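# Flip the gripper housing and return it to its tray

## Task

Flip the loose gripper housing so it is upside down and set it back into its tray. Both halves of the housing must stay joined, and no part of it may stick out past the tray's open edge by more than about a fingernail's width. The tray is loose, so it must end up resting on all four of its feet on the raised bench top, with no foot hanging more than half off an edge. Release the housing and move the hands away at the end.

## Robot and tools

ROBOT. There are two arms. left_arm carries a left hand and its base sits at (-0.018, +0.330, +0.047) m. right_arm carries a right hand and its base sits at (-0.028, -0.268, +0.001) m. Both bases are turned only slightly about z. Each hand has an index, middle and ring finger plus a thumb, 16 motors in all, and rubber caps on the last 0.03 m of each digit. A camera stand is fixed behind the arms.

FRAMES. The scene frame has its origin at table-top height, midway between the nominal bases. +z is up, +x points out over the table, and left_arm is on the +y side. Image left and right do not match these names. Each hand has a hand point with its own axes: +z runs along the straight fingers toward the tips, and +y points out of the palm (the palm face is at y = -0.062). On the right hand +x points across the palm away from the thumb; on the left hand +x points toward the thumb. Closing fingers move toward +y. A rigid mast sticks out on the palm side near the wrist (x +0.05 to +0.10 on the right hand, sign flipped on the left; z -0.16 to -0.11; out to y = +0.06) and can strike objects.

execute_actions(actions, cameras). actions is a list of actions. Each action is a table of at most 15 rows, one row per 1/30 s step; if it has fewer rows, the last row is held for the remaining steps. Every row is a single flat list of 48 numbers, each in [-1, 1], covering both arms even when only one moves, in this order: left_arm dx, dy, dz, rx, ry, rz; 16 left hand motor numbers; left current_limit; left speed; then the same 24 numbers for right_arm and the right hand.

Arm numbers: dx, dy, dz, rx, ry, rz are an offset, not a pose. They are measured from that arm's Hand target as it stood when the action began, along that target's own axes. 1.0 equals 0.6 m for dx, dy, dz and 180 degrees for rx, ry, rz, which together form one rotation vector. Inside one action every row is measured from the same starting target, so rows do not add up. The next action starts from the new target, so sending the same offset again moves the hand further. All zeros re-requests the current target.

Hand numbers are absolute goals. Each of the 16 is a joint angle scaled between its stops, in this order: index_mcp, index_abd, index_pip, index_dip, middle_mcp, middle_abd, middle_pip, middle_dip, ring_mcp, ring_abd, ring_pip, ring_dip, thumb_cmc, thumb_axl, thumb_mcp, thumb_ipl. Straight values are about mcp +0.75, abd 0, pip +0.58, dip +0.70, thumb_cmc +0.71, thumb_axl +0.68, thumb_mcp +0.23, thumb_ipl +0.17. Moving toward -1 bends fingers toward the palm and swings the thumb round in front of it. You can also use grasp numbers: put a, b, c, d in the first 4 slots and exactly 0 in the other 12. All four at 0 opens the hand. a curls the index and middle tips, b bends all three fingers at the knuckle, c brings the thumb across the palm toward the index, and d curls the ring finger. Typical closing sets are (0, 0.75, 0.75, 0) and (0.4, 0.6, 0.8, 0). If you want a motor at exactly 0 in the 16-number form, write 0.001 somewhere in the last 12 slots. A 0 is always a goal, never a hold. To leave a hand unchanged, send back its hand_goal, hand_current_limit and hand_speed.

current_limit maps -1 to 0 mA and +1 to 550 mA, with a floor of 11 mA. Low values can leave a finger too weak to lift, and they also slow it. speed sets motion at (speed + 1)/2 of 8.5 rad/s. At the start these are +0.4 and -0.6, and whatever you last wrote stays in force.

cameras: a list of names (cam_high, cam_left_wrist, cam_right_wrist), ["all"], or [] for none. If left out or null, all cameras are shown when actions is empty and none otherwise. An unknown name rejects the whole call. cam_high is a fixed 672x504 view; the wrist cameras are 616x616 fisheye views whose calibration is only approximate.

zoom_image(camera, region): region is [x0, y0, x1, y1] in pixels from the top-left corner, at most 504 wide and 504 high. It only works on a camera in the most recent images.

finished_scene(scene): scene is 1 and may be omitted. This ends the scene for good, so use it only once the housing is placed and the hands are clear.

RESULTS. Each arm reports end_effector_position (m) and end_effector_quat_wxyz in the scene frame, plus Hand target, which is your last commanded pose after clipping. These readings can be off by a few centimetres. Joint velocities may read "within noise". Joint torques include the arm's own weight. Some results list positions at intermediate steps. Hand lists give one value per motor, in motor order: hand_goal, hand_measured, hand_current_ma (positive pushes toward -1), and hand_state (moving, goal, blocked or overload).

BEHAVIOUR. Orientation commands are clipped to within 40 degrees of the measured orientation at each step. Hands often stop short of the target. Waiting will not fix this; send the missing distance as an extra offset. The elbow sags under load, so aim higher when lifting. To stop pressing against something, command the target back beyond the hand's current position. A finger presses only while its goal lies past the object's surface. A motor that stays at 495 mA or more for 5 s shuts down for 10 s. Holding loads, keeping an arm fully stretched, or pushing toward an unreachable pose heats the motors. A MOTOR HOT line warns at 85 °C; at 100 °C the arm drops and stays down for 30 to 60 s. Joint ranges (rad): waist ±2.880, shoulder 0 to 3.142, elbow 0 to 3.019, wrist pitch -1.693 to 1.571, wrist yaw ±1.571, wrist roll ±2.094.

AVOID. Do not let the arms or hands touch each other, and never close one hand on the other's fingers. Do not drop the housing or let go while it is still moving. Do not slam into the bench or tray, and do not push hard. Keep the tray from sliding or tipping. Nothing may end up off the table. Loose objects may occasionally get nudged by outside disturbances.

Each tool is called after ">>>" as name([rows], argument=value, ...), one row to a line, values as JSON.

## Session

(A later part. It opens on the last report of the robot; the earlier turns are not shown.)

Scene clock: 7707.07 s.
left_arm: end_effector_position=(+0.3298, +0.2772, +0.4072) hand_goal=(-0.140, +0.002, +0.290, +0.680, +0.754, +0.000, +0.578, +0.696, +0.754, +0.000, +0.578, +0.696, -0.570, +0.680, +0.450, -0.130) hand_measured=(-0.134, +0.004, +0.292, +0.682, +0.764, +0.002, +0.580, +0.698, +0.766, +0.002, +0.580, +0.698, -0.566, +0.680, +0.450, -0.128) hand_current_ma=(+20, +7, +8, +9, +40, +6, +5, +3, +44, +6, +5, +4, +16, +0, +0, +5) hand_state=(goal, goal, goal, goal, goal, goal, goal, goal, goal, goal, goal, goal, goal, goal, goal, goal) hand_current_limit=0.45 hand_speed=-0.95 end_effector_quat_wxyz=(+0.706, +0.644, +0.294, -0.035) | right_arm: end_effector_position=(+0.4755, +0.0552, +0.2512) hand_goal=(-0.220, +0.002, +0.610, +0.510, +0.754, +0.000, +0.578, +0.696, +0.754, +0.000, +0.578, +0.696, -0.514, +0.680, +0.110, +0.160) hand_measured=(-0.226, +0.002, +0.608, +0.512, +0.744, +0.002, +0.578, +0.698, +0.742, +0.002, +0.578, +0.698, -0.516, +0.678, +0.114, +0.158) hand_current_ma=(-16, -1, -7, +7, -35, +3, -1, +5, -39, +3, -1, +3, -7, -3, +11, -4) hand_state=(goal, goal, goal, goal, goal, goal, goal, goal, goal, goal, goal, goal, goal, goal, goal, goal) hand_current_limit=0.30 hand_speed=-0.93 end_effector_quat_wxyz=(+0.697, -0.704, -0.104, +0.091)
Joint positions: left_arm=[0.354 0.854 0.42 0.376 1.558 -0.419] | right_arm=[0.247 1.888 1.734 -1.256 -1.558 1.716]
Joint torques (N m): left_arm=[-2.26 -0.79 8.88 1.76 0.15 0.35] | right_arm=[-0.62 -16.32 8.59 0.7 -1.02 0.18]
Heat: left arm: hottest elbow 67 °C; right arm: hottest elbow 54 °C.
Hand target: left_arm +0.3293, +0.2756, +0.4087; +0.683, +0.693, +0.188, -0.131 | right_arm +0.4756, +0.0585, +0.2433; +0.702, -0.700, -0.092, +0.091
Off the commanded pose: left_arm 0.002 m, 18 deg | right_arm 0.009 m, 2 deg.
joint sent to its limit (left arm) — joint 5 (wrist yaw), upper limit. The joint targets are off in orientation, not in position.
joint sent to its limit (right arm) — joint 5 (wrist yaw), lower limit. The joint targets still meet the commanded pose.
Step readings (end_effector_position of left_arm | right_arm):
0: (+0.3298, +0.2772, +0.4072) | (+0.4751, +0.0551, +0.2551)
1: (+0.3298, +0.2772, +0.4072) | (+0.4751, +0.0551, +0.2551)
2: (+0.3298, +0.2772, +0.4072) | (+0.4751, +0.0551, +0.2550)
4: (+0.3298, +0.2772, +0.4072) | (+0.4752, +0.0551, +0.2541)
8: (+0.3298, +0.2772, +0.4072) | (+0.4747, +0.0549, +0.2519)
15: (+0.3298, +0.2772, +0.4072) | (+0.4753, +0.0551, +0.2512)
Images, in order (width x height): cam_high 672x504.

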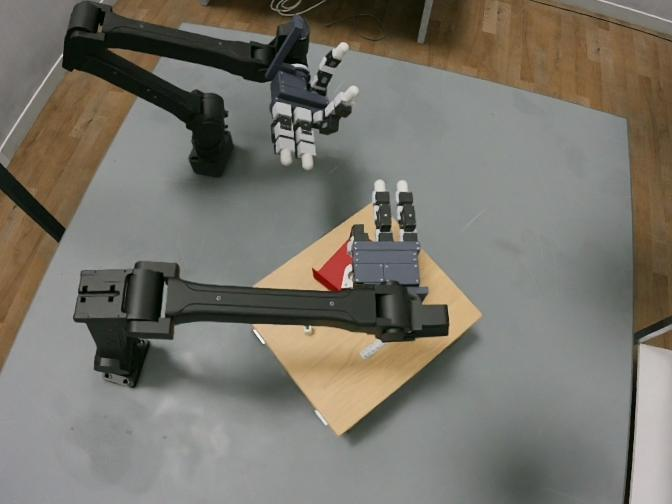

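>>> execute_actions([
  [[0,0,0,0,0,0,-0.14,0.001,0.29,0.68,0.754,0,0.577,0.696,0.754,0,0.577,0.696,-0.571,0.68,0.45,-0.13,0.45,-0.95,0,0.008,0,0,0,0,-0.22,0.001,0.61,0.51,0.754,0,0.577,0.696,0.754,0,0.577,0.696,-0.514,0.68,0.10,0.16,-0.2,-0.95]],
  [[0,0,0,0,0,0,-0.14,0.001,0.29,0.68,0.754,0,0.577,0.696,0.754,0,0.577,0.696,-0.571,0.68,0.45,-0.13,0.45,-0.95,0,0,0,0,0,0,-0.22,0.001,0.61,0.51,0.754,0,0.577,0.696,0.754,0,0.577,0.696,-0.514,0.68,0.06,0.16,-0.2,-0.96]],
], cameras=["cam_high"])

>>> zoom_image(camera="cam_high", region=[336, 250, 376, 290])

Scene clock: 7715.03 s.
left_arm: end_effector_position=(+0.3298, +0.2772, +0.4072) hand_goal=(-0.140, +0.002, +0.290, +0.680, +0.754, +0.000, +0.578, +0.696, +0.754, +0.000, +0.578, +0.696, -0.570, +0.680, +0.450, -0.130) hand_measured=(-0.134, +0.004, +0.292, +0.682, +0.764, +0.002, +0.580, +0.698, +0.766, +0.002, +0.580, +0.698, -0.566, +0.680, +0.450, -0.128) hand_current_ma=(+20, +7, +8, +9, +40, +6, +5, +3, +44, +6, +5, +4, +16, +0, +0, +5) hand_state=(goal, goal, goal, goal, goal, goal, goal, goal, goal, goal, goal, goal, goal, goal, goal, goal) hand_current_limit=0.45 hand_speed=-0.95 end_effector_quat_wxyz=(+0.706, +0.644, +0.294, -0.035) | right_arm: end_effector_position=(+0.4758, +0.0553, +0.2472) hand_goal=(-0.220, +0.002, +0.610, +0.510, +0.754, +0.000, +0.578, +0.696, +0.754, +0.000, +0.578, +0.696, -0.514, +0.680, +0.060, +0.160) hand_measured=(-0.226, +0.002, +0.608, +0.512, +0.744, +0.002, +0.578, +0.698, +0.742, +0.002, +0.578, +0.698, -0.516, +0.678, +0.064, +0.158) hand_current_ma=(-16, -1, -7, +7, -35, +3, -1, +5, -39, +3, -1, +3, -7, -3, +17, -4) hand_state=(goal, goal, goal, goal, goal, goal, goal, goal, goal, goal, goal, goal, goal, goal, goal, goal) hand_current_limit=-0.20 hand_speed=-0.96 end_effector_quat_wxyz=(+0.697, -0.704, -0.105, +0.091)
Joint positions: left_arm=[0.354 0.854 0.42 0.376 1.558 -0.419] | right_arm=[0.247 1.888 1.724 -1.234 -1.558 1.725]
Joint torques (N m): left_arm=[-1.79 -1.73 9.09 1.84 0.11 0.31] | right_arm=[-0.32 -16.67 8.42 0.69 -1.02 0.19]
Heat: left arm: hottest elbow 65 °C; right arm: hottest elbow 54 °C.
Hand target: left_arm +0.3293, +0.2756, +0.4087; +0.683, +0.693, +0.188, -0.131 | right_arm +0.4755, +0.0585, +0.2385; +0.702, -0.700, -0.092, +0.091
Off the commanded pose: left_arm 0.002 m, 18 deg | right_arm 0.009 m, 2 deg.
joint sent to its limit (left arm) — joint 5 (wrist yaw), upper limit. The joint targets are off in orientation, not in position.
joint sent to its limit (right arm) — joint 5 (wrist yaw), lower limit. The joint targets still meet the commanded pose.
Step readings (end_effector_position of left_arm | right_arm):
0: (+0.3298, +0.2772, +0.4072) | (+0.4755, +0.0552, +0.2512)
1: (+0.3298, +0.2772, +0.4072) | (+0.4755, +0.0552, +0.2512)
2: (+0.3298, +0.2772, +0.4072) | (+0.4755, +0.0552, +0.2509)
4: (+0.3298, +0.2772, +0.4072) | (+0.4754, +0.0552, +0.2500)
8: (+0.3298, +0.2772, +0.4072) | (+0.4747, +0.0549, +0.2477)
15: (+0.3298, +0.2772, +0.4072) | (+0.4751, +0.0551, +0.2472)
16: (+0.3298, +0.2772, +0.4072) | (+0.4752, +0.0551, +0.2472)
17: (+0.3298, +0.2772, +0.4072) | (+0.4753, +0.0551, +0.2472)
19: (+0.3298, +0.2772, +0.4072) | (+0.4753, +0.0551, +0.2472)
23: (+0.3298, +0.2772, +0.4072) | (+0.4755, +0.0552, +0.2472)
30: (+0.3298, +0.2772, +0.4072) | (+0.4757, +0.0553, +0.2472)
Images, in order (width x height): cam_high 672x504.

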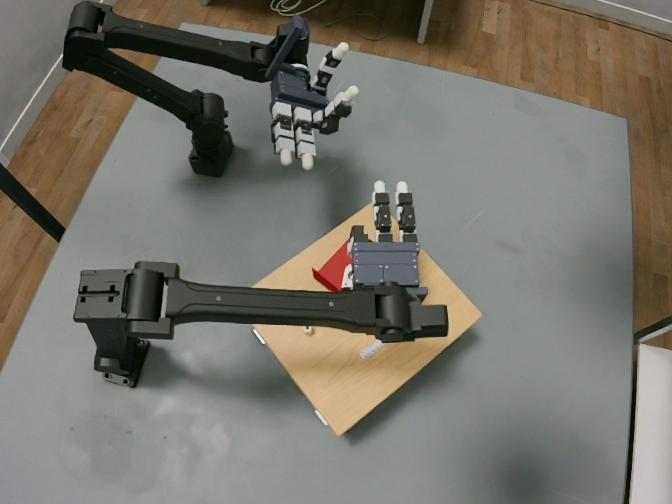

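Scaled by 12.600 from the camera's 672x504 image, which has a finer 960x720 frame.

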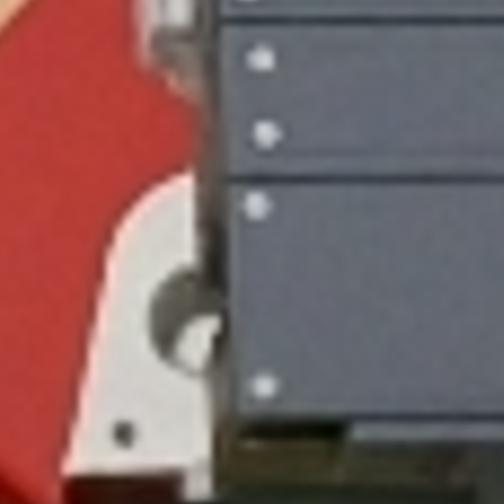

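>>> execute_actions([
  [[0,0,0,0,0,0,-0.14,0.001,0.29,0.68,0.754,0,0.577,0.696,0.754,0,0.577,0.696,-0.571,0.68,0.45,-0.13,0.45,-0.95,0,0,0,0,0,0,-0.22,0.001,0.61,0.51,0.754,0,0.577,0.696,0.754,0,0.577,0.696,-0.514,0.68,0.035,0.16,-0.1,-0.97]],
], cameras=["cam_high"])

>>> zoom_image(camera="cam_high", region=[336, 250, 376, 290])

Scene clock: 7720.47 s.
left_arm: end_effector_position=(+0.3298, +0.2772, +0.4072) hand_goal=(-0.140, +0.002, +0.290, +0.680, +0.754, +0.000, +0.578, +0.696, +0.754, +0.000, +0.578, +0.696, -0.570, +0.680, +0.450, -0.130) hand_measured=(-0.134, +0.004, +0.292, +0.682, +0.764, +0.002, +0.580, +0.698, +0.766, +0.002, +0.580, +0.698, -0.566, +0.680, +0.450, -0.128) hand_current_ma=(+20, +7, +8, +9, +40, +6, +5, +3, +44, +6, +5, +4, +16, +0, +0, +5) hand_state=(goal, goal, goal, goal, goal, goal, goal, goal, goal, goal, goal, goal, goal, goal, goal, goal) hand_current_limit=0.45 hand_speed=-0.95 end_effector_quat_wxyz=(+0.706, +0.644, +0.294, -0.035) | right_arm: end_effector_position=(+0.4755, +0.0552, +0.2456) hand_goal=(-0.220, +0.002, +0.610, +0.510, +0.754, +0.000, +0.578, +0.696, +0.754, +0.000, +0.578, +0.696, -0.514, +0.680, +0.036, +0.160) hand_measured=(-0.226, +0.002, +0.608, +0.512, +0.744, +0.002, +0.578, +0.698, +0.742, +0.002, +0.578, +0.698, -0.516, +0.678, +0.042, +0.158) hand_current_ma=(-16, -1, -7, +7, -35, +3, -1, +5, -39, +3, -1, +3, -7, -3, +23, -3) hand_state=(goal, goal, goal, goal, goal, goal, goal, goal, goal, goal, goal, goal, goal, goal, goal, goal) hand_current_limit=-0.10 hand_speed=-0.97 end_effector_quat_wxyz=(+0.696, -0.704, -0.103, +0.092)
Joint positions: left_arm=[0.354 0.854 0.42 0.376 1.558 -0.419] | right_arm=[0.247 1.888 1.719 -1.227 -1.558 1.732]
Joint torques (N m): left_arm=[-1.85 -1.85 9.16 1.96 0.14 0.36] | right_arm=[-0.26 -16.56 8.66 0.83 -1.02 0.21]
Heat: left arm: hottest elbow 64 °C; right arm: hottest elbow 53 °C.
Hand target: left_arm +0.3293, +0.2756, +0.4087; +0.683, +0.693, +0.188, -0.131 | right_arm +0.4755, +0.0585, +0.2384; +0.702, -0.700, -0.092, +0.091
Off the commanded pose: left_arm 0.002 m, 18 deg | right_arm 0.008 m, 1 deg.
joint sent to its limit (left arm) — joint 5 (wrist yaw), upper limit. The joint targets are off in orientation, not in position.
joint sent to its limit (right arm) — joint 5 (wrist yaw), lower limit. The joint targets still meet the commanded pose.
Step readings (end_effector_position of left_arm | right_arm):
0: (+0.3298, +0.2772, +0.4072) | (+0.4758, +0.0553, +0.2473)
1: (+0.3298, +0.2772, +0.4072) | (+0.4758, +0.0553, +0.2473)
2: (+0.3298, +0.2772, +0.4072) | (+0.4758, +0.0553, +0.2473)
4: (+0.3298, +0.2772, +0.4072) | (+0.4758, +0.0553, +0.2473)
8: (+0.3298, +0.2772, +0.4072) | (+0.4761, +0.0554, +0.2473)
15: (+0.3298, +0.2772, +0.4072) | (+0.4755, +0.0552, +0.2457)
Images, in order (width x height): cam_high 672x504.

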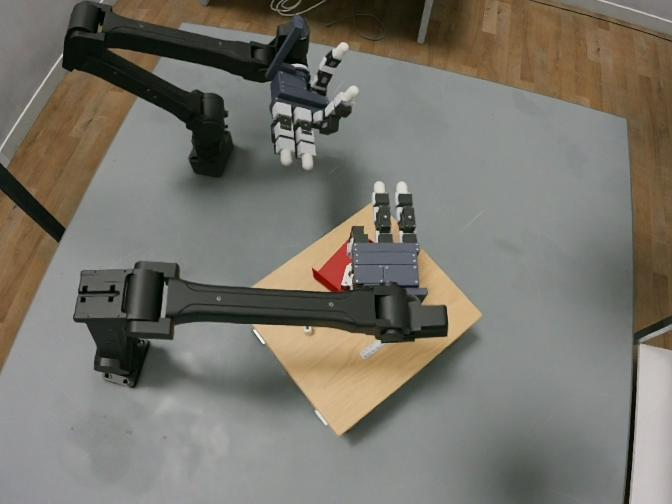

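Scaled by 12.600 from the camera's 672x504 image, which has a finer 960x720 frame.

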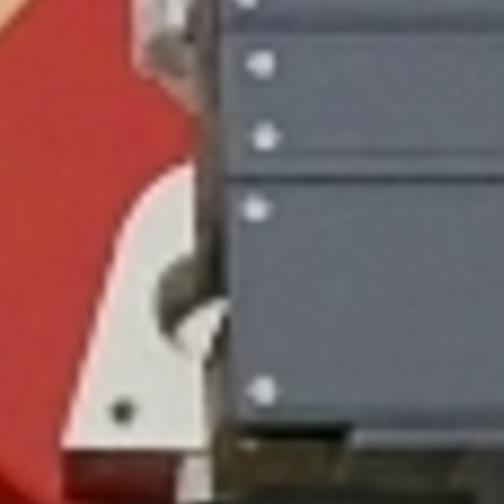

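>>> execute_actions([
  [[0,0,0,0,0,0,-0.14,0.001,0.29,0.68,0.754,0,0.577,0.696,0.754,0,0.577,0.696,-0.571,0.68,0.45,-0.13,0.45,-0.95,0,0,0,0,0,0,-0.22,0.001,0.61,0.51,0.754,0,0.577,0.696,0.754,0,0.577,0.696,-0.514,0.68,0.09,0.16,0.2,-0.95]],
  [[0,0,0,0,0,0,-0.14,0.001,0.29,0.68,0.754,0,0.577,0.696,0.754,0,0.577,0.696,-0.571,0.68,0.45,-0.13,0.45,-0.95,0,-0.06,0,0,0,0,-0.22,0.001,0.61,0.51,0.754,0,0.577,0.696,0.754,0,0.577,0.696,-0.514,0.68,0.11,0.16,0.2,-0.95]],
  [[0,0,0,0,0,0,-0.14,0.001,0.29,0.68,0.754,0,0.577,0.696,0.754,0,0.577,0.696,-0.571,0.68,0.45,-0.13,0.45,-0.95,0,-0.12,0,0,0,0,-0.22,0.001,0.61,0.51,0.754,0,0.577,0.696,0.754,0,0.577,0.696,-0.514,0.68,0.15,0.16,0.2,-0.95]],
], cameras=["cam_high","cam_right_wrist","cam_left_wrist"])

>>> zoom_image(camera="cam_right_wrist", region=[440, 80, 560, 240])

>>> zoom_image(camera="cam_high", region=[330, 240, 380, 290])

>>> zoom_image(camera="cam_left_wrist", region=[280, 240, 325, 290])

Scene clock: 7741.47 s.
left_arm: end_effector_position=(+0.3298, +0.2772, +0.4072) hand_goal=(-0.140, +0.002, +0.290, +0.680, +0.754, +0.000, +0.578, +0.696, +0.754, +0.000, +0.578, +0.696, -0.570, +0.680, +0.450, -0.130) hand_measured=(-0.134, +0.004, +0.292, +0.682, +0.764, +0.002, +0.580, +0.698, +0.766, +0.002, +0.580, +0.698, -0.566, +0.680, +0.450, -0.128) hand_current_ma=(+20, +7, +8, +9, +40, +6, +5, +3, +44, +6, +5, +4, +16, +0, +0, +5) hand_state=(goal, goal, goal, goal, goal, goal, goal, goal, goal, goal, goal, goal, goal, goal, goal, goal) hand_current_limit=0.45 hand_speed=-0.95 end_effector_quat_wxyz=(+0.706, +0.644, +0.294, -0.035) | right_arm: end_effector_position=(+0.4698, +0.0537, +0.3326) hand_goal=(-0.220, +0.002, +0.610, +0.510, +0.754, +0.000, +0.578, +0.696, +0.754, +0.000, +0.578, +0.696, -0.514, +0.680, +0.150, +0.160) hand_measured=(-0.226, +0.002, +0.608, +0.512, +0.744, +0.002, +0.578, +0.698, +0.742, +0.002, +0.578, +0.698, -0.518, +0.678, +0.148, +0.158) hand_current_ma=(-16, -1, -7, +7, -35, +3, -1, +5, -39, +3, -1, +3, -13, -3, -5, -3) hand_state=(goal, goal, goal, goal, goal, goal, goal, goal, goal, goal, goal, goal, goal, goal, goal, goal) hand_current_limit=0.20 hand_speed=-0.95 end_effector_quat_wxyz=(+0.695, -0.706, -0.089, +0.104)
Joint positions: left_arm=[0.354 0.854 0.42 0.376 1.558 -0.419] | right_arm=[0.247 1.832 1.857 -1.27 -1.558 1.919]
Joint torques (N m): left_arm=[-1.55 -2.2 8.98 1.89 0.15 0.36] | right_arm=[-0.67 -16.62 12.62 0.35 -0.97 0.21]
Heat: left arm: hottest elbow 62 °C; right arm: hottest elbow 53 °C.
Hand target: left_arm +0.3293, +0.2756, +0.4087; +0.683, +0.693, +0.188, -0.131 | right_arm +0.4754, +0.0583, +0.3466; +0.702, -0.700, -0.092, +0.091
Off the commanded pose: left_arm 0.002 m, 18 deg | right_arm 0.016 m, 2 deg.
joint read past its limit (right arm) — joint 5 (wrist yaw), lower limit.
joint sent to its limit (left arm) — joint 5 (wrist yaw), upper limit. The joint targets are off in orientation, not in position.
joint sent to its limit (right arm) — joint 5 (wrist yaw), lower limit. The joint targets still meet the commanded pose.
Step readings (end_effector_position of left_arm | right_arm):
0: (+0.3298, +0.2772, +0.4072) | (+0.4755, +0.0552, +0.2456)
1: (+0.3298, +0.2772, +0.4072) | (+0.4755, +0.0552, +0.2456)
2: (+0.3298, +0.2772, +0.4072) | (+0.4755, +0.0552, +0.2456)
4: (+0.3298, +0.2772, +0.4072) | (+0.4755, +0.0552, +0.2457)
8: (+0.3298, +0.2772, +0.4072) | (+0.4758, +0.0553, +0.2457)
15: (+0.3298, +0.2772, +0.4072) | (+0.4760, +0.0553, +0.2457)
16: (+0.3298, +0.2772, +0.4072) | (+0.4760, +0.0553, +0.2457)
17: (+0.3298, +0.2772, +0.4072) | (+0.4758, +0.0553, +0.2458)
19: (+0.3298, +0.2772, +0.4072) | (+0.4748, +0.0550, +0.2460)
23: (+0.3298, +0.2772, +0.4072) | (+0.4728, +0.0544, +0.2464)
30: (+0.3298, +0.2772, +0.4072) | (+0.4714, +0.0540, +0.2469)
31: (+0.3298, +0.2772, +0.4072) | (+0.4712, +0.0540, +0.2471)
32: (+0.3298, +0.2772, +0.4072) | (+0.4709, +0.0539, +0.2491)
34: (+0.3298, +0.2772, +0.4072) | (+0.4705, +0.0536, +0.2563)
38: (+0.3298, +0.2772, +0.4072) | (+0.4720, +0.0541, +0.2865)
45: (+0.3298, +0.2772, +0.4072) | (+0.4710, +0.0541, +0.3299)
camera_calibration:
cam_left_wrist: T_world_to_cam=[[-0.919754, -0.31054, -0.240036, 0.449784], [-0.101168, 0.778469, -0.619476, 0.0177686], [0.379233, -0.545482, -0.747417, 0.453135], [0, 0, 0, 1]] pos_world=[0.243645, 0.373021, 0.457653]
cam_right_wrist: T_world_to_cam=[[-0.744303, -0.272722, -0.60962, 0.591692], [-0.119177, -0.843929, 0.523049, -0.136144], [-0.657123, 0.461959, 0.595637, 0.207573], [0, 0, 0, 1]] pos_world=[0.560574, -0.0494191, 0.308279]

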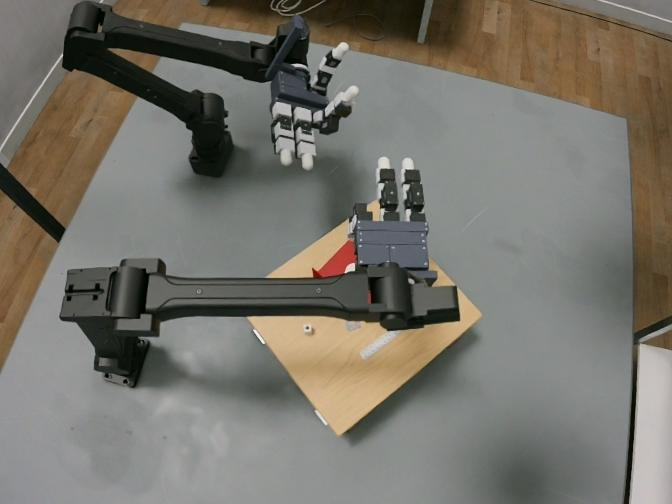

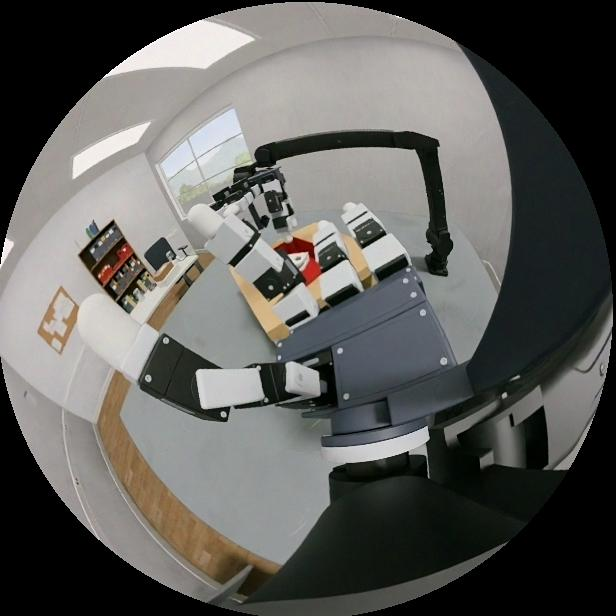

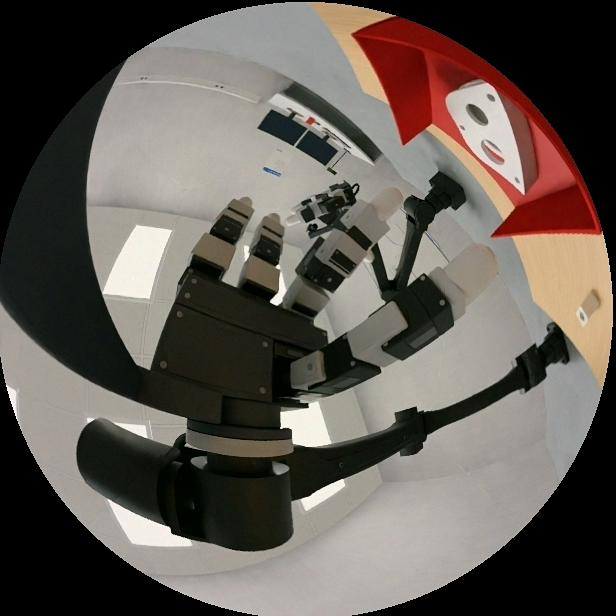

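Scaled by 3.150 from the camera's 616x616 image, which has a finer 880x880 frame.

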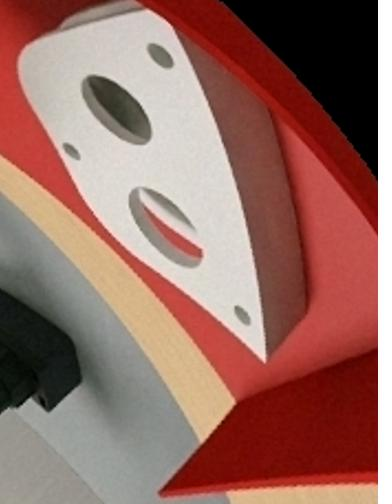

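Scaled by 10.080 from the camera's 672x504 image, which has a finer 960x720 frame.

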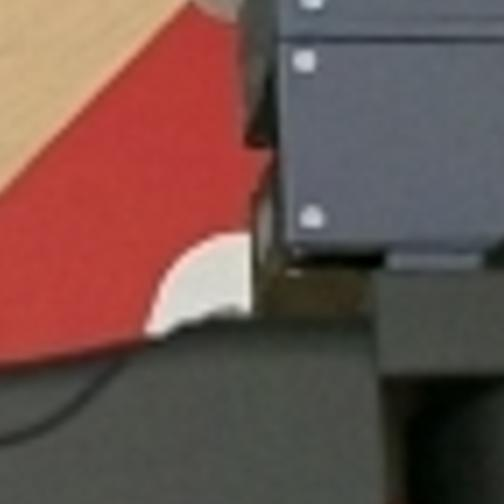

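Scaled by 10.080 from the camera's 616x616 image, which has a finer 880x880 frame.

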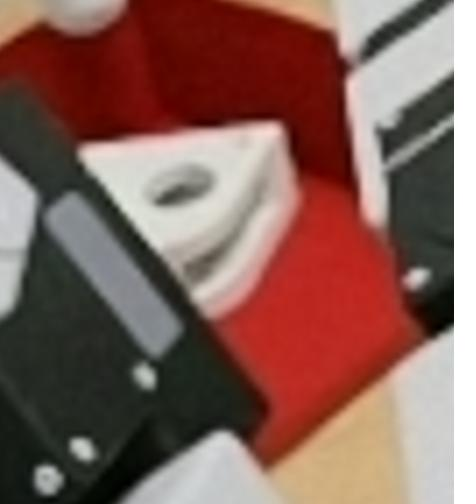

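>>> execute_actions([
  [[0,0,0,0,0,0,-0.14,0.001,0.29,0.68,0.754,0,0.577,0.696,0.754,0,0.577,0.696,-0.571,0.68,0.45,-0.13,0.45,-0.95,-0.02,-0.15,0,0,0,0,-0.22,0.001,0.61,0.51,0.754,0,0.577,0.696,0.754,0,0.577,0.696,-0.514,0.68,0.18,0.16,0.2,-0.95]],
  [[0,0,0,0,0,0,-0.14,0.001,0.29,0.68,0.754,0,0.577,0.696,0.754,0,0.577,0.696,-0.571,0.68,0.45,-0.13,0.45,-0.95,-0.05,-0.12,-0.03,-0.0167,0.044,0,-0.22,0.001,0.61,0.51,0.754,0,0.577,0.696,0.754,0,0.577,0.696,-0.514,0.68,0.18,0.16,0.2,-0.95]],
  [[0,0,0,0,0,0,-0.14,0.001,0.29,0.68,0.754,0,0.577,0.696,0.754,0,0.577,0.696,-0.571,0.68,0.45,-0.13,0.45,-0.95,-0.026,0.008,-0.148,-0.0003,0.0693,0.0036,-0.22,0.001,0.61,0.51,0.754,0,0.577,0.696,0.754,0,0.577,0.696,-0.514,0.68,0.18,0.16,0.2,-0.95]],
  [[0,0,0,0,0,0,-0.14,0.001,0.29,0.68,0.754,0,0.577,0.696,0.754,0,0.577,0.696,-0.571,0.68,0.45,-0.13,0.45,-0.95,0.008,0.008,-0.1665,-0.0003,0.0693,0.0036,-0.22,0.001,0.61,0.51,0.754,0,0.577,0.696,0.754,0,0.577,0.696,-0.514,0.68,0.18,0.16,0.2,-0.95]],
  [[0,0,0,0,0,0,-0.14,0.001,0.29,0.68,0.754,0,0.577,0.696,0.754,0,0.577,0.696,-0.571,0.68,0.45,-0.13,0.45,-0.95,0.0157,0,-0.16,0,0,0,-0.22,0.001,0.61,0.51,0.754,0,0.577,0.696,0.754,0,0.577,0.696,-0.514,0.68,0.18,0.16,0.2,-0.95]],
], cameras=["all"])

>>> zoom_image(camera="cam_high", region=[336, 250, 386, 300])

>>> zoom_image(camera="cam_high", region=[310, 220, 420, 330])

>>> zoom_image(camera="cam_left_wrist", region=[280, 230, 330, 290])

>>> zoom_image(camera="cam_right_wrist", region=[380, 60, 470, 150])

Scene clock: 7759.97 s.
left_arm: end_effector_position=(+0.3298, +0.2772, +0.4072) hand_goal=(-0.140, +0.002, +0.290, +0.680, +0.754, +0.000, +0.578, +0.696, +0.754, +0.000, +0.578, +0.696, -0.570, +0.680, +0.450, -0.130) hand_measured=(-0.134, +0.004, +0.292, +0.682, +0.764, +0.002, +0.580, +0.698, +0.766, +0.002, +0.580, +0.698, -0.566, +0.680, +0.450, -0.128) hand_current_ma=(+20, +7, +8, +9, +40, +6, +5, +3, +44, +6, +5, +4, +16, +0, +0, +5) hand_state=(goal, goal, goal, goal, goal, goal, goal, goal, goal, goal, goal, goal, goal, goal, goal, goal) hand_current_limit=0.45 hand_speed=-0.95 end_effector_quat_wxyz=(+0.706, +0.644, +0.294, -0.035) | right_arm: end_effector_position=(+0.4144, -0.2578, +0.5069) hand_goal=(-0.220, +0.002, +0.610, +0.510, +0.754, +0.000, +0.578, +0.696, +0.754, +0.000, +0.578, +0.696, -0.514, +0.680, +0.180, +0.160) hand_measured=(-0.224, +0.002, +0.608, +0.512, +0.744, +0.002, +0.578, +0.698, +0.742, +0.002, +0.578, +0.698, -0.518, +0.678, +0.180, +0.158) hand_current_ma=(-10, -1, -6, +7, -35, +3, -1, +5, -39, +3, -1, +3, -11, -3, -2, -3) hand_state=(goal, goal, goal, goal, goal, goal, goal, goal, goal, goal, goal, goal, goal, goal, goal, goal) hand_current_limit=0.20 hand_speed=-0.95 end_effector_quat_wxyz=(+0.683, -0.705, +0.142, -0.129)
Joint positions: left_arm=[0.354 0.854 0.42 0.376 1.558 -0.419] | right_arm=[-0.405 1.472 1.879 -1.606 -1.534 1.955]
Joint torques (N m): left_arm=[-1.32 -1.38 8.95 1.96 0.14 0.36] | right_arm=[-0.56 -12.22 8.79 0.16 -1.05 0.04]
Heat: left arm: hottest elbow 61 °C; right arm: hottest elbow 57 °C.
Hand target: left_arm +0.3293, +0.2756, +0.4087; +0.683, +0.693, +0.188, -0.131 | right_arm +0.4089, -0.2545, +0.5130; +0.681, -0.716, +0.112, -0.110
Off the commanded pose: left_arm 0.002 m, 18 deg | right_arm 0.009 m, 4 deg.
joint sent to its limit (left arm) — joint 5 (wrist yaw), upper limit. The joint targets are off in orientation, not in position.
Step readings (end_effector_position of left_arm | right_arm):
0: (+0.3298, +0.2772, +0.4072) | (+0.4697, +0.0537, +0.3327)
1: (+0.3298, +0.2772, +0.4072) | (+0.4696, +0.0537, +0.3328)
2: (+0.3298, +0.2772, +0.4072) | (+0.4690, +0.0534, +0.3354)
4: (+0.3298, +0.2772, +0.4072) | (+0.4679, +0.0529, +0.3438)
8: (+0.3298, +0.2772, +0.4072) | (+0.4678, +0.0530, +0.3776)
15: (+0.3298, +0.2772, +0.4072) | (+0.4623, +0.0517, +0.4192)
16: (+0.3298, +0.2772, +0.4072) | (+0.4621, +0.0516, +0.4211)
17: (+0.3298, +0.2772, +0.4072) | (+0.4614, +0.0502, +0.4229)
19: (+0.3298, +0.2772, +0.4072) | (+0.4581, +0.0467, +0.4264)
23: (+0.3298, +0.2772, +0.4072) | (+0.4502, +0.0395, +0.4514)
30: (+0.3298, +0.2772, +0.4072) | (+0.4368, +0.0332, +0.4913)
31: (+0.3298, +0.2772, +0.4072) | (+0.4368, +0.0320, +0.4931)
32: (+0.3298, +0.2772, +0.4072) | (+0.4378, +0.0271, +0.4945)
34: (+0.3298, +0.2772, +0.4072) | (+0.4392, +0.0150, +0.4920)
38: (+0.3298, +0.2772, +0.4072) | (+0.4451, -0.0318, +0.4922)
45: (+0.3298, +0.2772, +0.4072) | (+0.4420, -0.0681, +0.5037)
46: (+0.3298, +0.2772, +0.4072) | (+0.4406, -0.0674, +0.5042)
47: (+0.3298, +0.2772, +0.4072) | (+0.4393, -0.0703, +0.5039)
49: (+0.3298, +0.2772, +0.4072) | (+0.4352, -0.0810, +0.4996)
53: (+0.3298, +0.2772, +0.4072) | (+0.4370, -0.1323, +0.4964)
60: (+0.3298, +0.2772, +0.4072) | (+0.4358, -0.1685, +0.5026)
61: (+0.3298, +0.2772, +0.4072) | (+0.4347, -0.1673, +0.5032)
62: (+0.3298, +0.2772, +0.4072) | (+0.4330, -0.1689, +0.5044)
64: (+0.3298, +0.2772, +0.4072) | (+0.4274, -0.1786, +0.5046)
68: (+0.3298, +0.2772, +0.4072) | (+0.4212, -0.2308, +0.5048)
75: (+0.3298, +0.2772, +0.4072) | (+0.4153, -0.2607, +0.5079)
camera_calibration:
cam_left_wrist: T_world_to_cam=[[-0.919754, -0.31054, -0.240036, 0.449784], [-0.101168, 0.778469, -0.619476, 0.0177686], [0.379233, -0.545482, -0.747417, 0.453135], [0, 0, 0, 1]] pos_world=[0.243645, 0.373021, 0.457653]
cam_right_wrist: T_world_to_cam=[[-0.753858, 0.226044, -0.61693, 0.708043], [-0.613015, -0.579889, 0.536601, -0.230859], [-0.236456, 0.782708, 0.575722, 0.12979], [0, 0, 0, 1]] pos_world=[0.422933, -0.395509, 0.485969]

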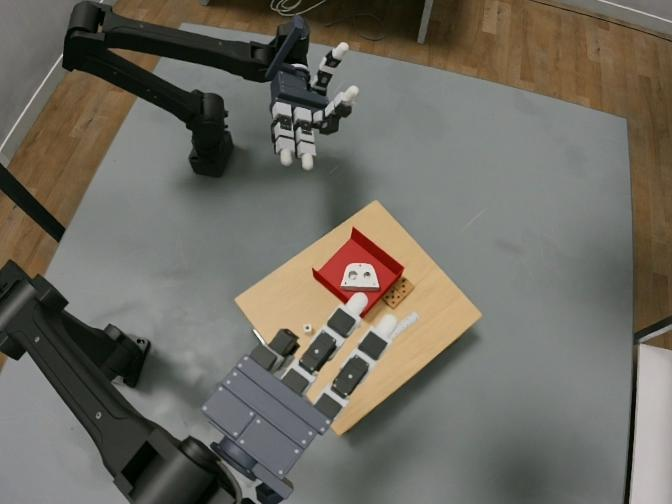

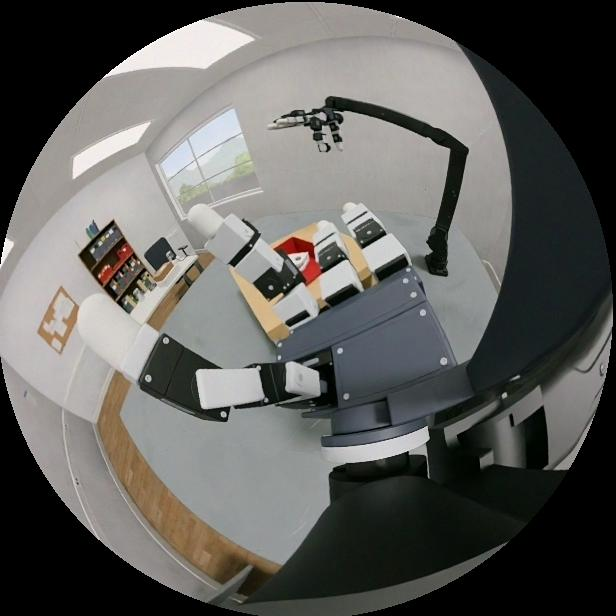

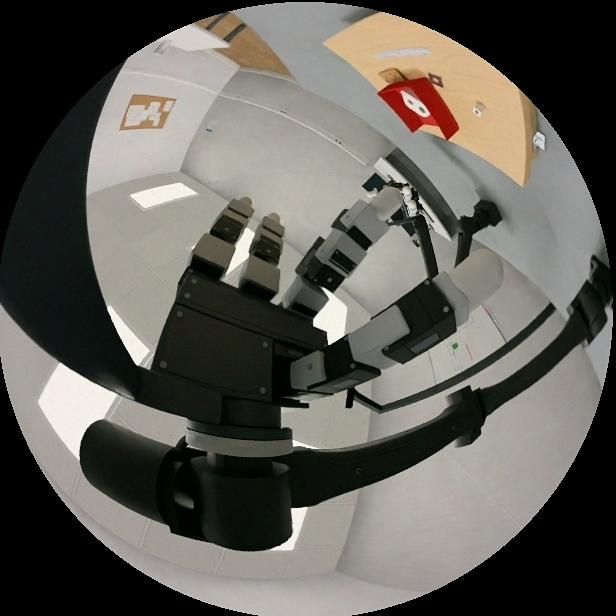

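Scaled by 10.080 from the camera's 672x504 image, which has a finer 960x720 frame.

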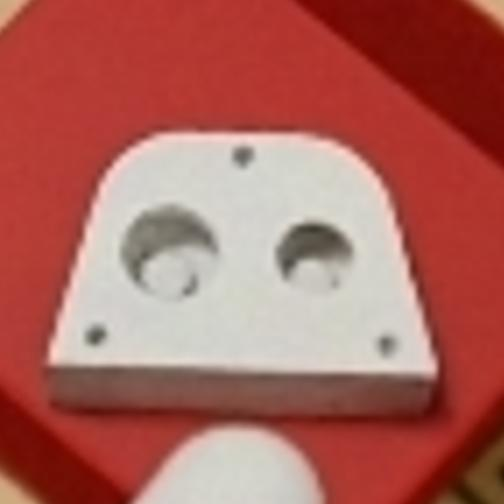

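Scaled by 4.582 from the camera's 672x504 image, which has a finer 960x720 frame.

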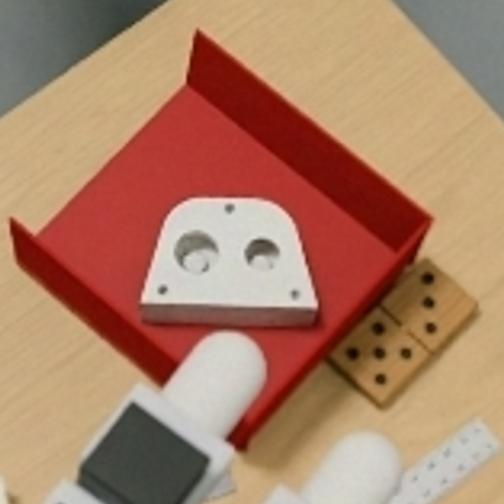

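Scaled by 8.400 from the camera's 616x616 image, which has a finer 880x880 frame.

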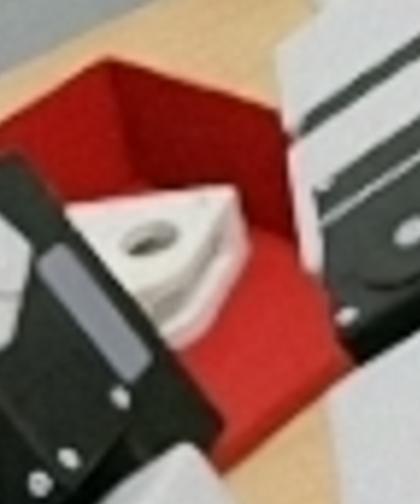

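Scaled by 5.600 from the camera's 616x616 image, which has a finer 880x880 frame.

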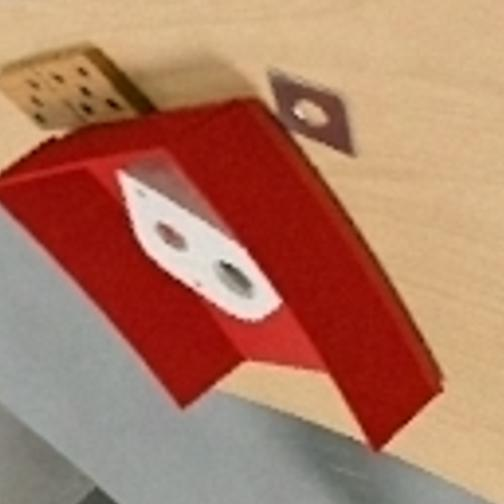

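>>> execute_actions([
  [[0,0,0,0,0,0,-0.14,0.001,0.29,0.68,0.754,0,0.577,0.696,0.754,0,0.577,0.696,-0.571,0.68,0.45,-0.13,0.45,-0.95,-0.0413,-0.0217,0.1525,0.0003,-0.0693,-0.0037,-0.22,0.001,0.61,0.51,0.754,0,0.577,0.696,0.754,0,0.577,0.696,-0.514,0.68,0.18,0.16,0.3,-0.95]],
  [[0,0,0,0,0,0,-0.14,0.001,0.29,0.68,0.754,0,0.577,0.696,0.754,0,0.577,0.696,-0.571,0.68,0.45,-0.13,0.45,-0.95,-0.0073,-0.0175,0.158,0.0003,-0.0693,-0.0037,-0.22,0.001,0.61,0.51,0.754,0,0.577,0.696,0.754,0,0.577,0.696,-0.514,0.68,0.18,0.16,0.3,-0.95]],
  [[0,0,0,0,0,0,-0.14,0.001,0.29,0.68,0.754,0,0.577,0.696,0.754,0,0.577,0.696,-0.571,0.68,0.45,-0.13,0.45,-0.95,0.0268,-0.0125,0.1555,0,0,0,-0.22,0.001,0.61,0.51,0.754,0,0.577,0.696,0.754,0,0.577,0.696,-0.514,0.68,0.18,0.16,0.3,-0.95]],
  [[0,0,0,0,0,0,-0.14,0.001,0.29,0.68,0.754,0,0.577,0.696,0.754,0,0.577,0.696,-0.571,0.68,0.45,-0.13,0.45,-0.95,0.11,0.05,0.035,0.0167,-0.044,0,-0.22,0.001,0.61,0.51,0.754,0,0.577,0.696,0.754,0,0.577,0.696,-0.514,0.68,0.18,0.16,0.3,-0.95]],
  [[0,0,0,0,0,0,-0.14,0.001,0.29,0.68,0.754,0,0.577,0.696,0.754,0,0.577,0.696,-0.571,0.68,0.45,-0.13,0.45,-0.95,0.012,0.13,0.01,0,0,0,-0.22,0.001,0.61,0.51,0.754,0,0.577,0.696,0.754,0,0.577,0.696,-0.514,0.68,0.16,0.16,0.3,-0.95]],
  [[0,0,0,0,0,0,-0.14,0.001,0.29,0.68,0.754,0,0.577,0.696,0.754,0,0.577,0.696,-0.571,0.68,0.45,-0.13,0.45,-0.95,0,0.13,0,0,0,0,-0.22,0.001,0.61,0.51,0.754,0,0.577,0.696,0.754,0,0.577,0.696,-0.514,0.68,0.14,0.16,0.3,-0.95]],
], cameras=["cam_high","cam_right_wrist","cam_left_wrist"])

>>> zoom_image(camera="cam_right_wrist", region=[450, 90, 550, 230])

>>> zoom_image(camera="cam_left_wrist", region=[285, 240, 320, 280])

Scene clock: 7816.70 s.
left_arm: end_effector_position=(+0.3298, +0.2772, +0.4072) hand_goal=(-0.140, +0.002, +0.290, +0.680, +0.754, +0.000, +0.578, +0.696, +0.754, +0.000, +0.578, +0.696, -0.570, +0.680, +0.450, -0.130) hand_measured=(-0.134, +0.004, +0.292, +0.682, +0.764, +0.002, +0.580, +0.698, +0.766, +0.002, +0.580, +0.698, -0.566, +0.680, +0.450, -0.128) hand_current_ma=(+20, +7, +8, +9, +40, +6, +5, +3, +44, +6, +5, +4, +16, +0, +0, +5) hand_state=(goal, goal, goal, goal, goal, goal, goal, goal, goal, goal, goal, goal, goal, goal, goal, goal) hand_current_limit=0.45 hand_speed=-0.95 end_effector_quat_wxyz=(+0.706, +0.644, +0.294, -0.035) | right_arm: end_effector_position=(+0.4938, +0.0635, +0.3373) hand_goal=(-0.220, +0.002, +0.610, +0.510, +0.754, +0.000, +0.578, +0.696, +0.754, +0.000, +0.578, +0.696, -0.514, +0.680, +0.140, +0.160) hand_measured=(-0.226, +0.002, +0.608, +0.512, +0.742, +0.002, +0.578, +0.698, +0.742, +0.002, +0.578, +0.698, -0.516, +0.678, +0.144, +0.158) hand_current_ma=(-16, -1, -6, +7, -35, +3, -1, +5, -40, +3, -2, +3, -6, -3, +10, -3) hand_state=(goal, goal, goal, goal, goal, goal, goal, goal, goal, goal, goal, goal, goal, goal, goal, goal) hand_current_limit=0.30 hand_speed=-0.95 end_effector_quat_wxyz=(+0.694, -0.706, -0.090, +0.108)
Joint positions: left_arm=[0.354 0.854 0.42 0.376 1.558 -0.419] | right_arm=[0.252 1.94 2.035 -1.448 -1.557 1.817]
Joint torques (N m): left_arm=[-1.85 -1.73 9.06 1.89 0.12 0.32] | right_arm=[-0.32 -19.55 8.85 0.83 -1.05 0.02]
Heat: left arm: hottest elbow 59 °C; right arm: hottest elbow 56 °C.
Hand target: left_arm +0.3293, +0.2756, +0.4087; +0.683, +0.693, +0.188, -0.131 | right_arm +0.4923, +0.0660, +0.3433; +0.702, -0.700, -0.092, +0.091
Off the commanded pose: left_arm 0.002 m, 18 deg | right_arm 0.007 m, 2 deg.
joint sent to its limit (left arm) — joint 5 (wrist yaw), upper limit. The joint targets are off in orientation, not in position.
joint sent to its limit (right arm) — joint 5 (wrist yaw), lower limit. The joint targets still meet the commanded pose.
Step readings (end_effector_position of left_arm | right_arm):
0: (+0.3298, +0.2772, +0.4072) | (+0.4145, -0.2578, +0.5069)
1: (+0.3298, +0.2772, +0.4072) | (+0.4144, -0.2573, +0.5069)
2: (+0.3298, +0.2772, +0.4072) | (+0.4140, -0.2542, +0.5068)
4: (+0.3298, +0.2772, +0.4072) | (+0.4119, -0.2361, +0.5067)
8: (+0.3298, +0.2772, +0.4072) | (+0.4025, -0.1792, +0.5068)
15: (+0.3298, +0.2772, +0.4072) | (+0.4028, -0.1530, +0.5118)
16: (+0.3298, +0.2772, +0.4072) | (+0.4039, -0.1534, +0.5117)
17: (+0.3298, +0.2772, +0.4072) | (+0.4048, -0.1511, +0.5118)
19: (+0.3298, +0.2772, +0.4072) | (+0.4073, -0.1383, +0.5129)
23: (+0.3298, +0.2772, +0.4072) | (+0.4047, -0.0876, +0.5117)
30: (+0.3298, +0.2772, +0.4072) | (+0.4112, -0.0578, +0.5100)
31: (+0.3298, +0.2772, +0.4072) | (+0.4125, -0.0583, +0.5101)
32: (+0.3298, +0.2772, +0.4072) | (+0.4136, -0.0568, +0.5106)
34: (+0.3298, +0.2772, +0.4072) | (+0.4173, -0.0467, +0.5140)
38: (+0.3298, +0.2772, +0.4072) | (+0.4113, +0.0009, +0.5170)
45: (+0.3298, +0.2772, +0.4072) | (+0.4106, +0.0374, +0.5137)
46: (+0.3298, +0.2772, +0.4072) | (+0.4129, +0.0363, +0.5136)
47: (+0.3298, +0.2772, +0.4072) | (+0.4160, +0.0361, +0.5146)
49: (+0.3298, +0.2772, +0.4072) | (+0.4271, +0.0383, +0.5181)
53: (+0.3298, +0.2772, +0.4072) | (+0.4538, +0.0447, +0.5071)
60: (+0.3298, +0.2772, +0.4072) | (+0.4904, +0.0550, +0.4706)
61: (+0.3298, +0.2772, +0.4072) | (+0.4924, +0.0556, +0.4673)
62: (+0.3298, +0.2772, +0.4072) | (+0.4935, +0.0559, +0.4651)
64: (+0.3298, +0.2772, +0.4072) | (+0.4934, +0.0567, +0.4554)
68: (+0.3298, +0.2772, +0.4072) | (+0.4917, +0.0599, +0.4302)
75: (+0.3298, +0.2772, +0.4072) | (+0.4949, +0.0636, +0.4106)
76: (+0.3298, +0.2772, +0.4072) | (+0.4954, +0.0640, +0.4096)
77: (+0.3298, +0.2772, +0.4072) | (+0.4953, +0.0641, +0.4067)
79: (+0.3298, +0.2772, +0.4072) | (+0.4905, +0.0627, +0.3938)
83: (+0.3298, +0.2772, +0.4072) | (+0.4874, +0.0617, +0.3591)
90: (+0.3298, +0.2772, +0.4072) | (+0.4915, +0.0627, +0.3373)
camera_calibration:
cam_left_wrist: T_world_to_cam=[[-0.919754, -0.31054, -0.240036, 0.449784], [-0.101168, 0.778469, -0.619476, 0.0177686], [0.379233, -0.545482, -0.747417, 0.453135], [0, 0, 0, 1]] pos_world=[0.243645, 0.373021, 0.457653]
cam_right_wrist: T_world_to_cam=[[-0.745549, -0.279058, -0.605214, 0.614585], [-0.111818, -0.842863, 0.526382, -0.132201], [-0.657004, 0.460117, 0.597192, 0.215606], [0, 0, 0, 1]] pos_world=[0.585075, -0.0391261, 0.312785]

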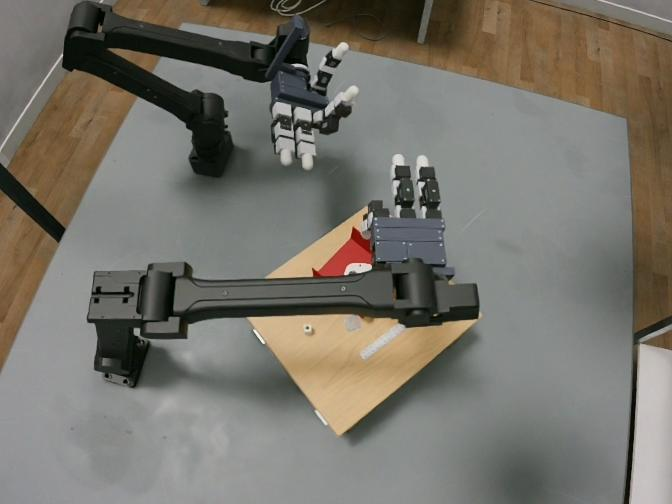

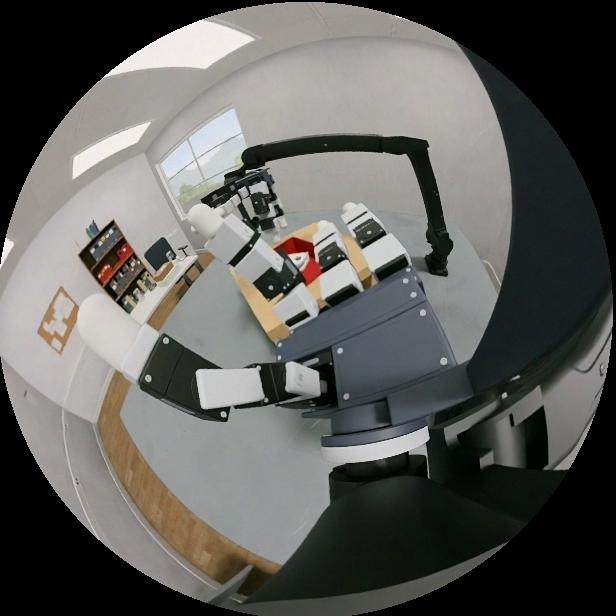

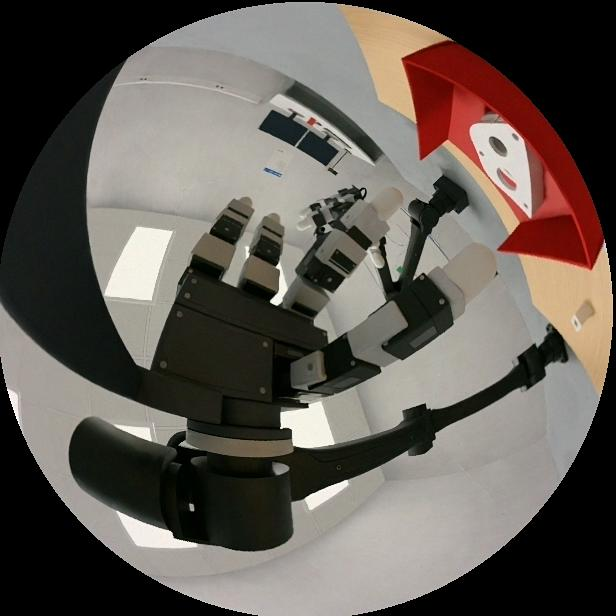

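Scaled by 3.600 from the camera's 616x616 image, which has a finer 880x880 frame.

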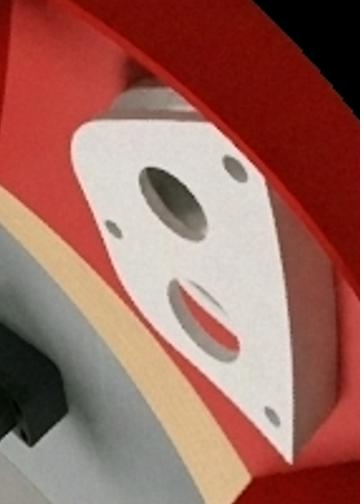

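Scaled by 12.600 from the camera's 616x616 image, which has a finer 880x880 frame.

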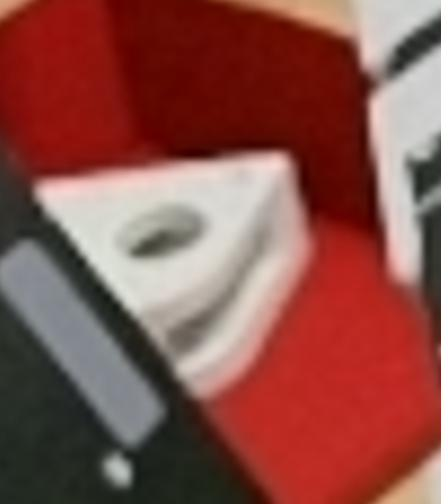

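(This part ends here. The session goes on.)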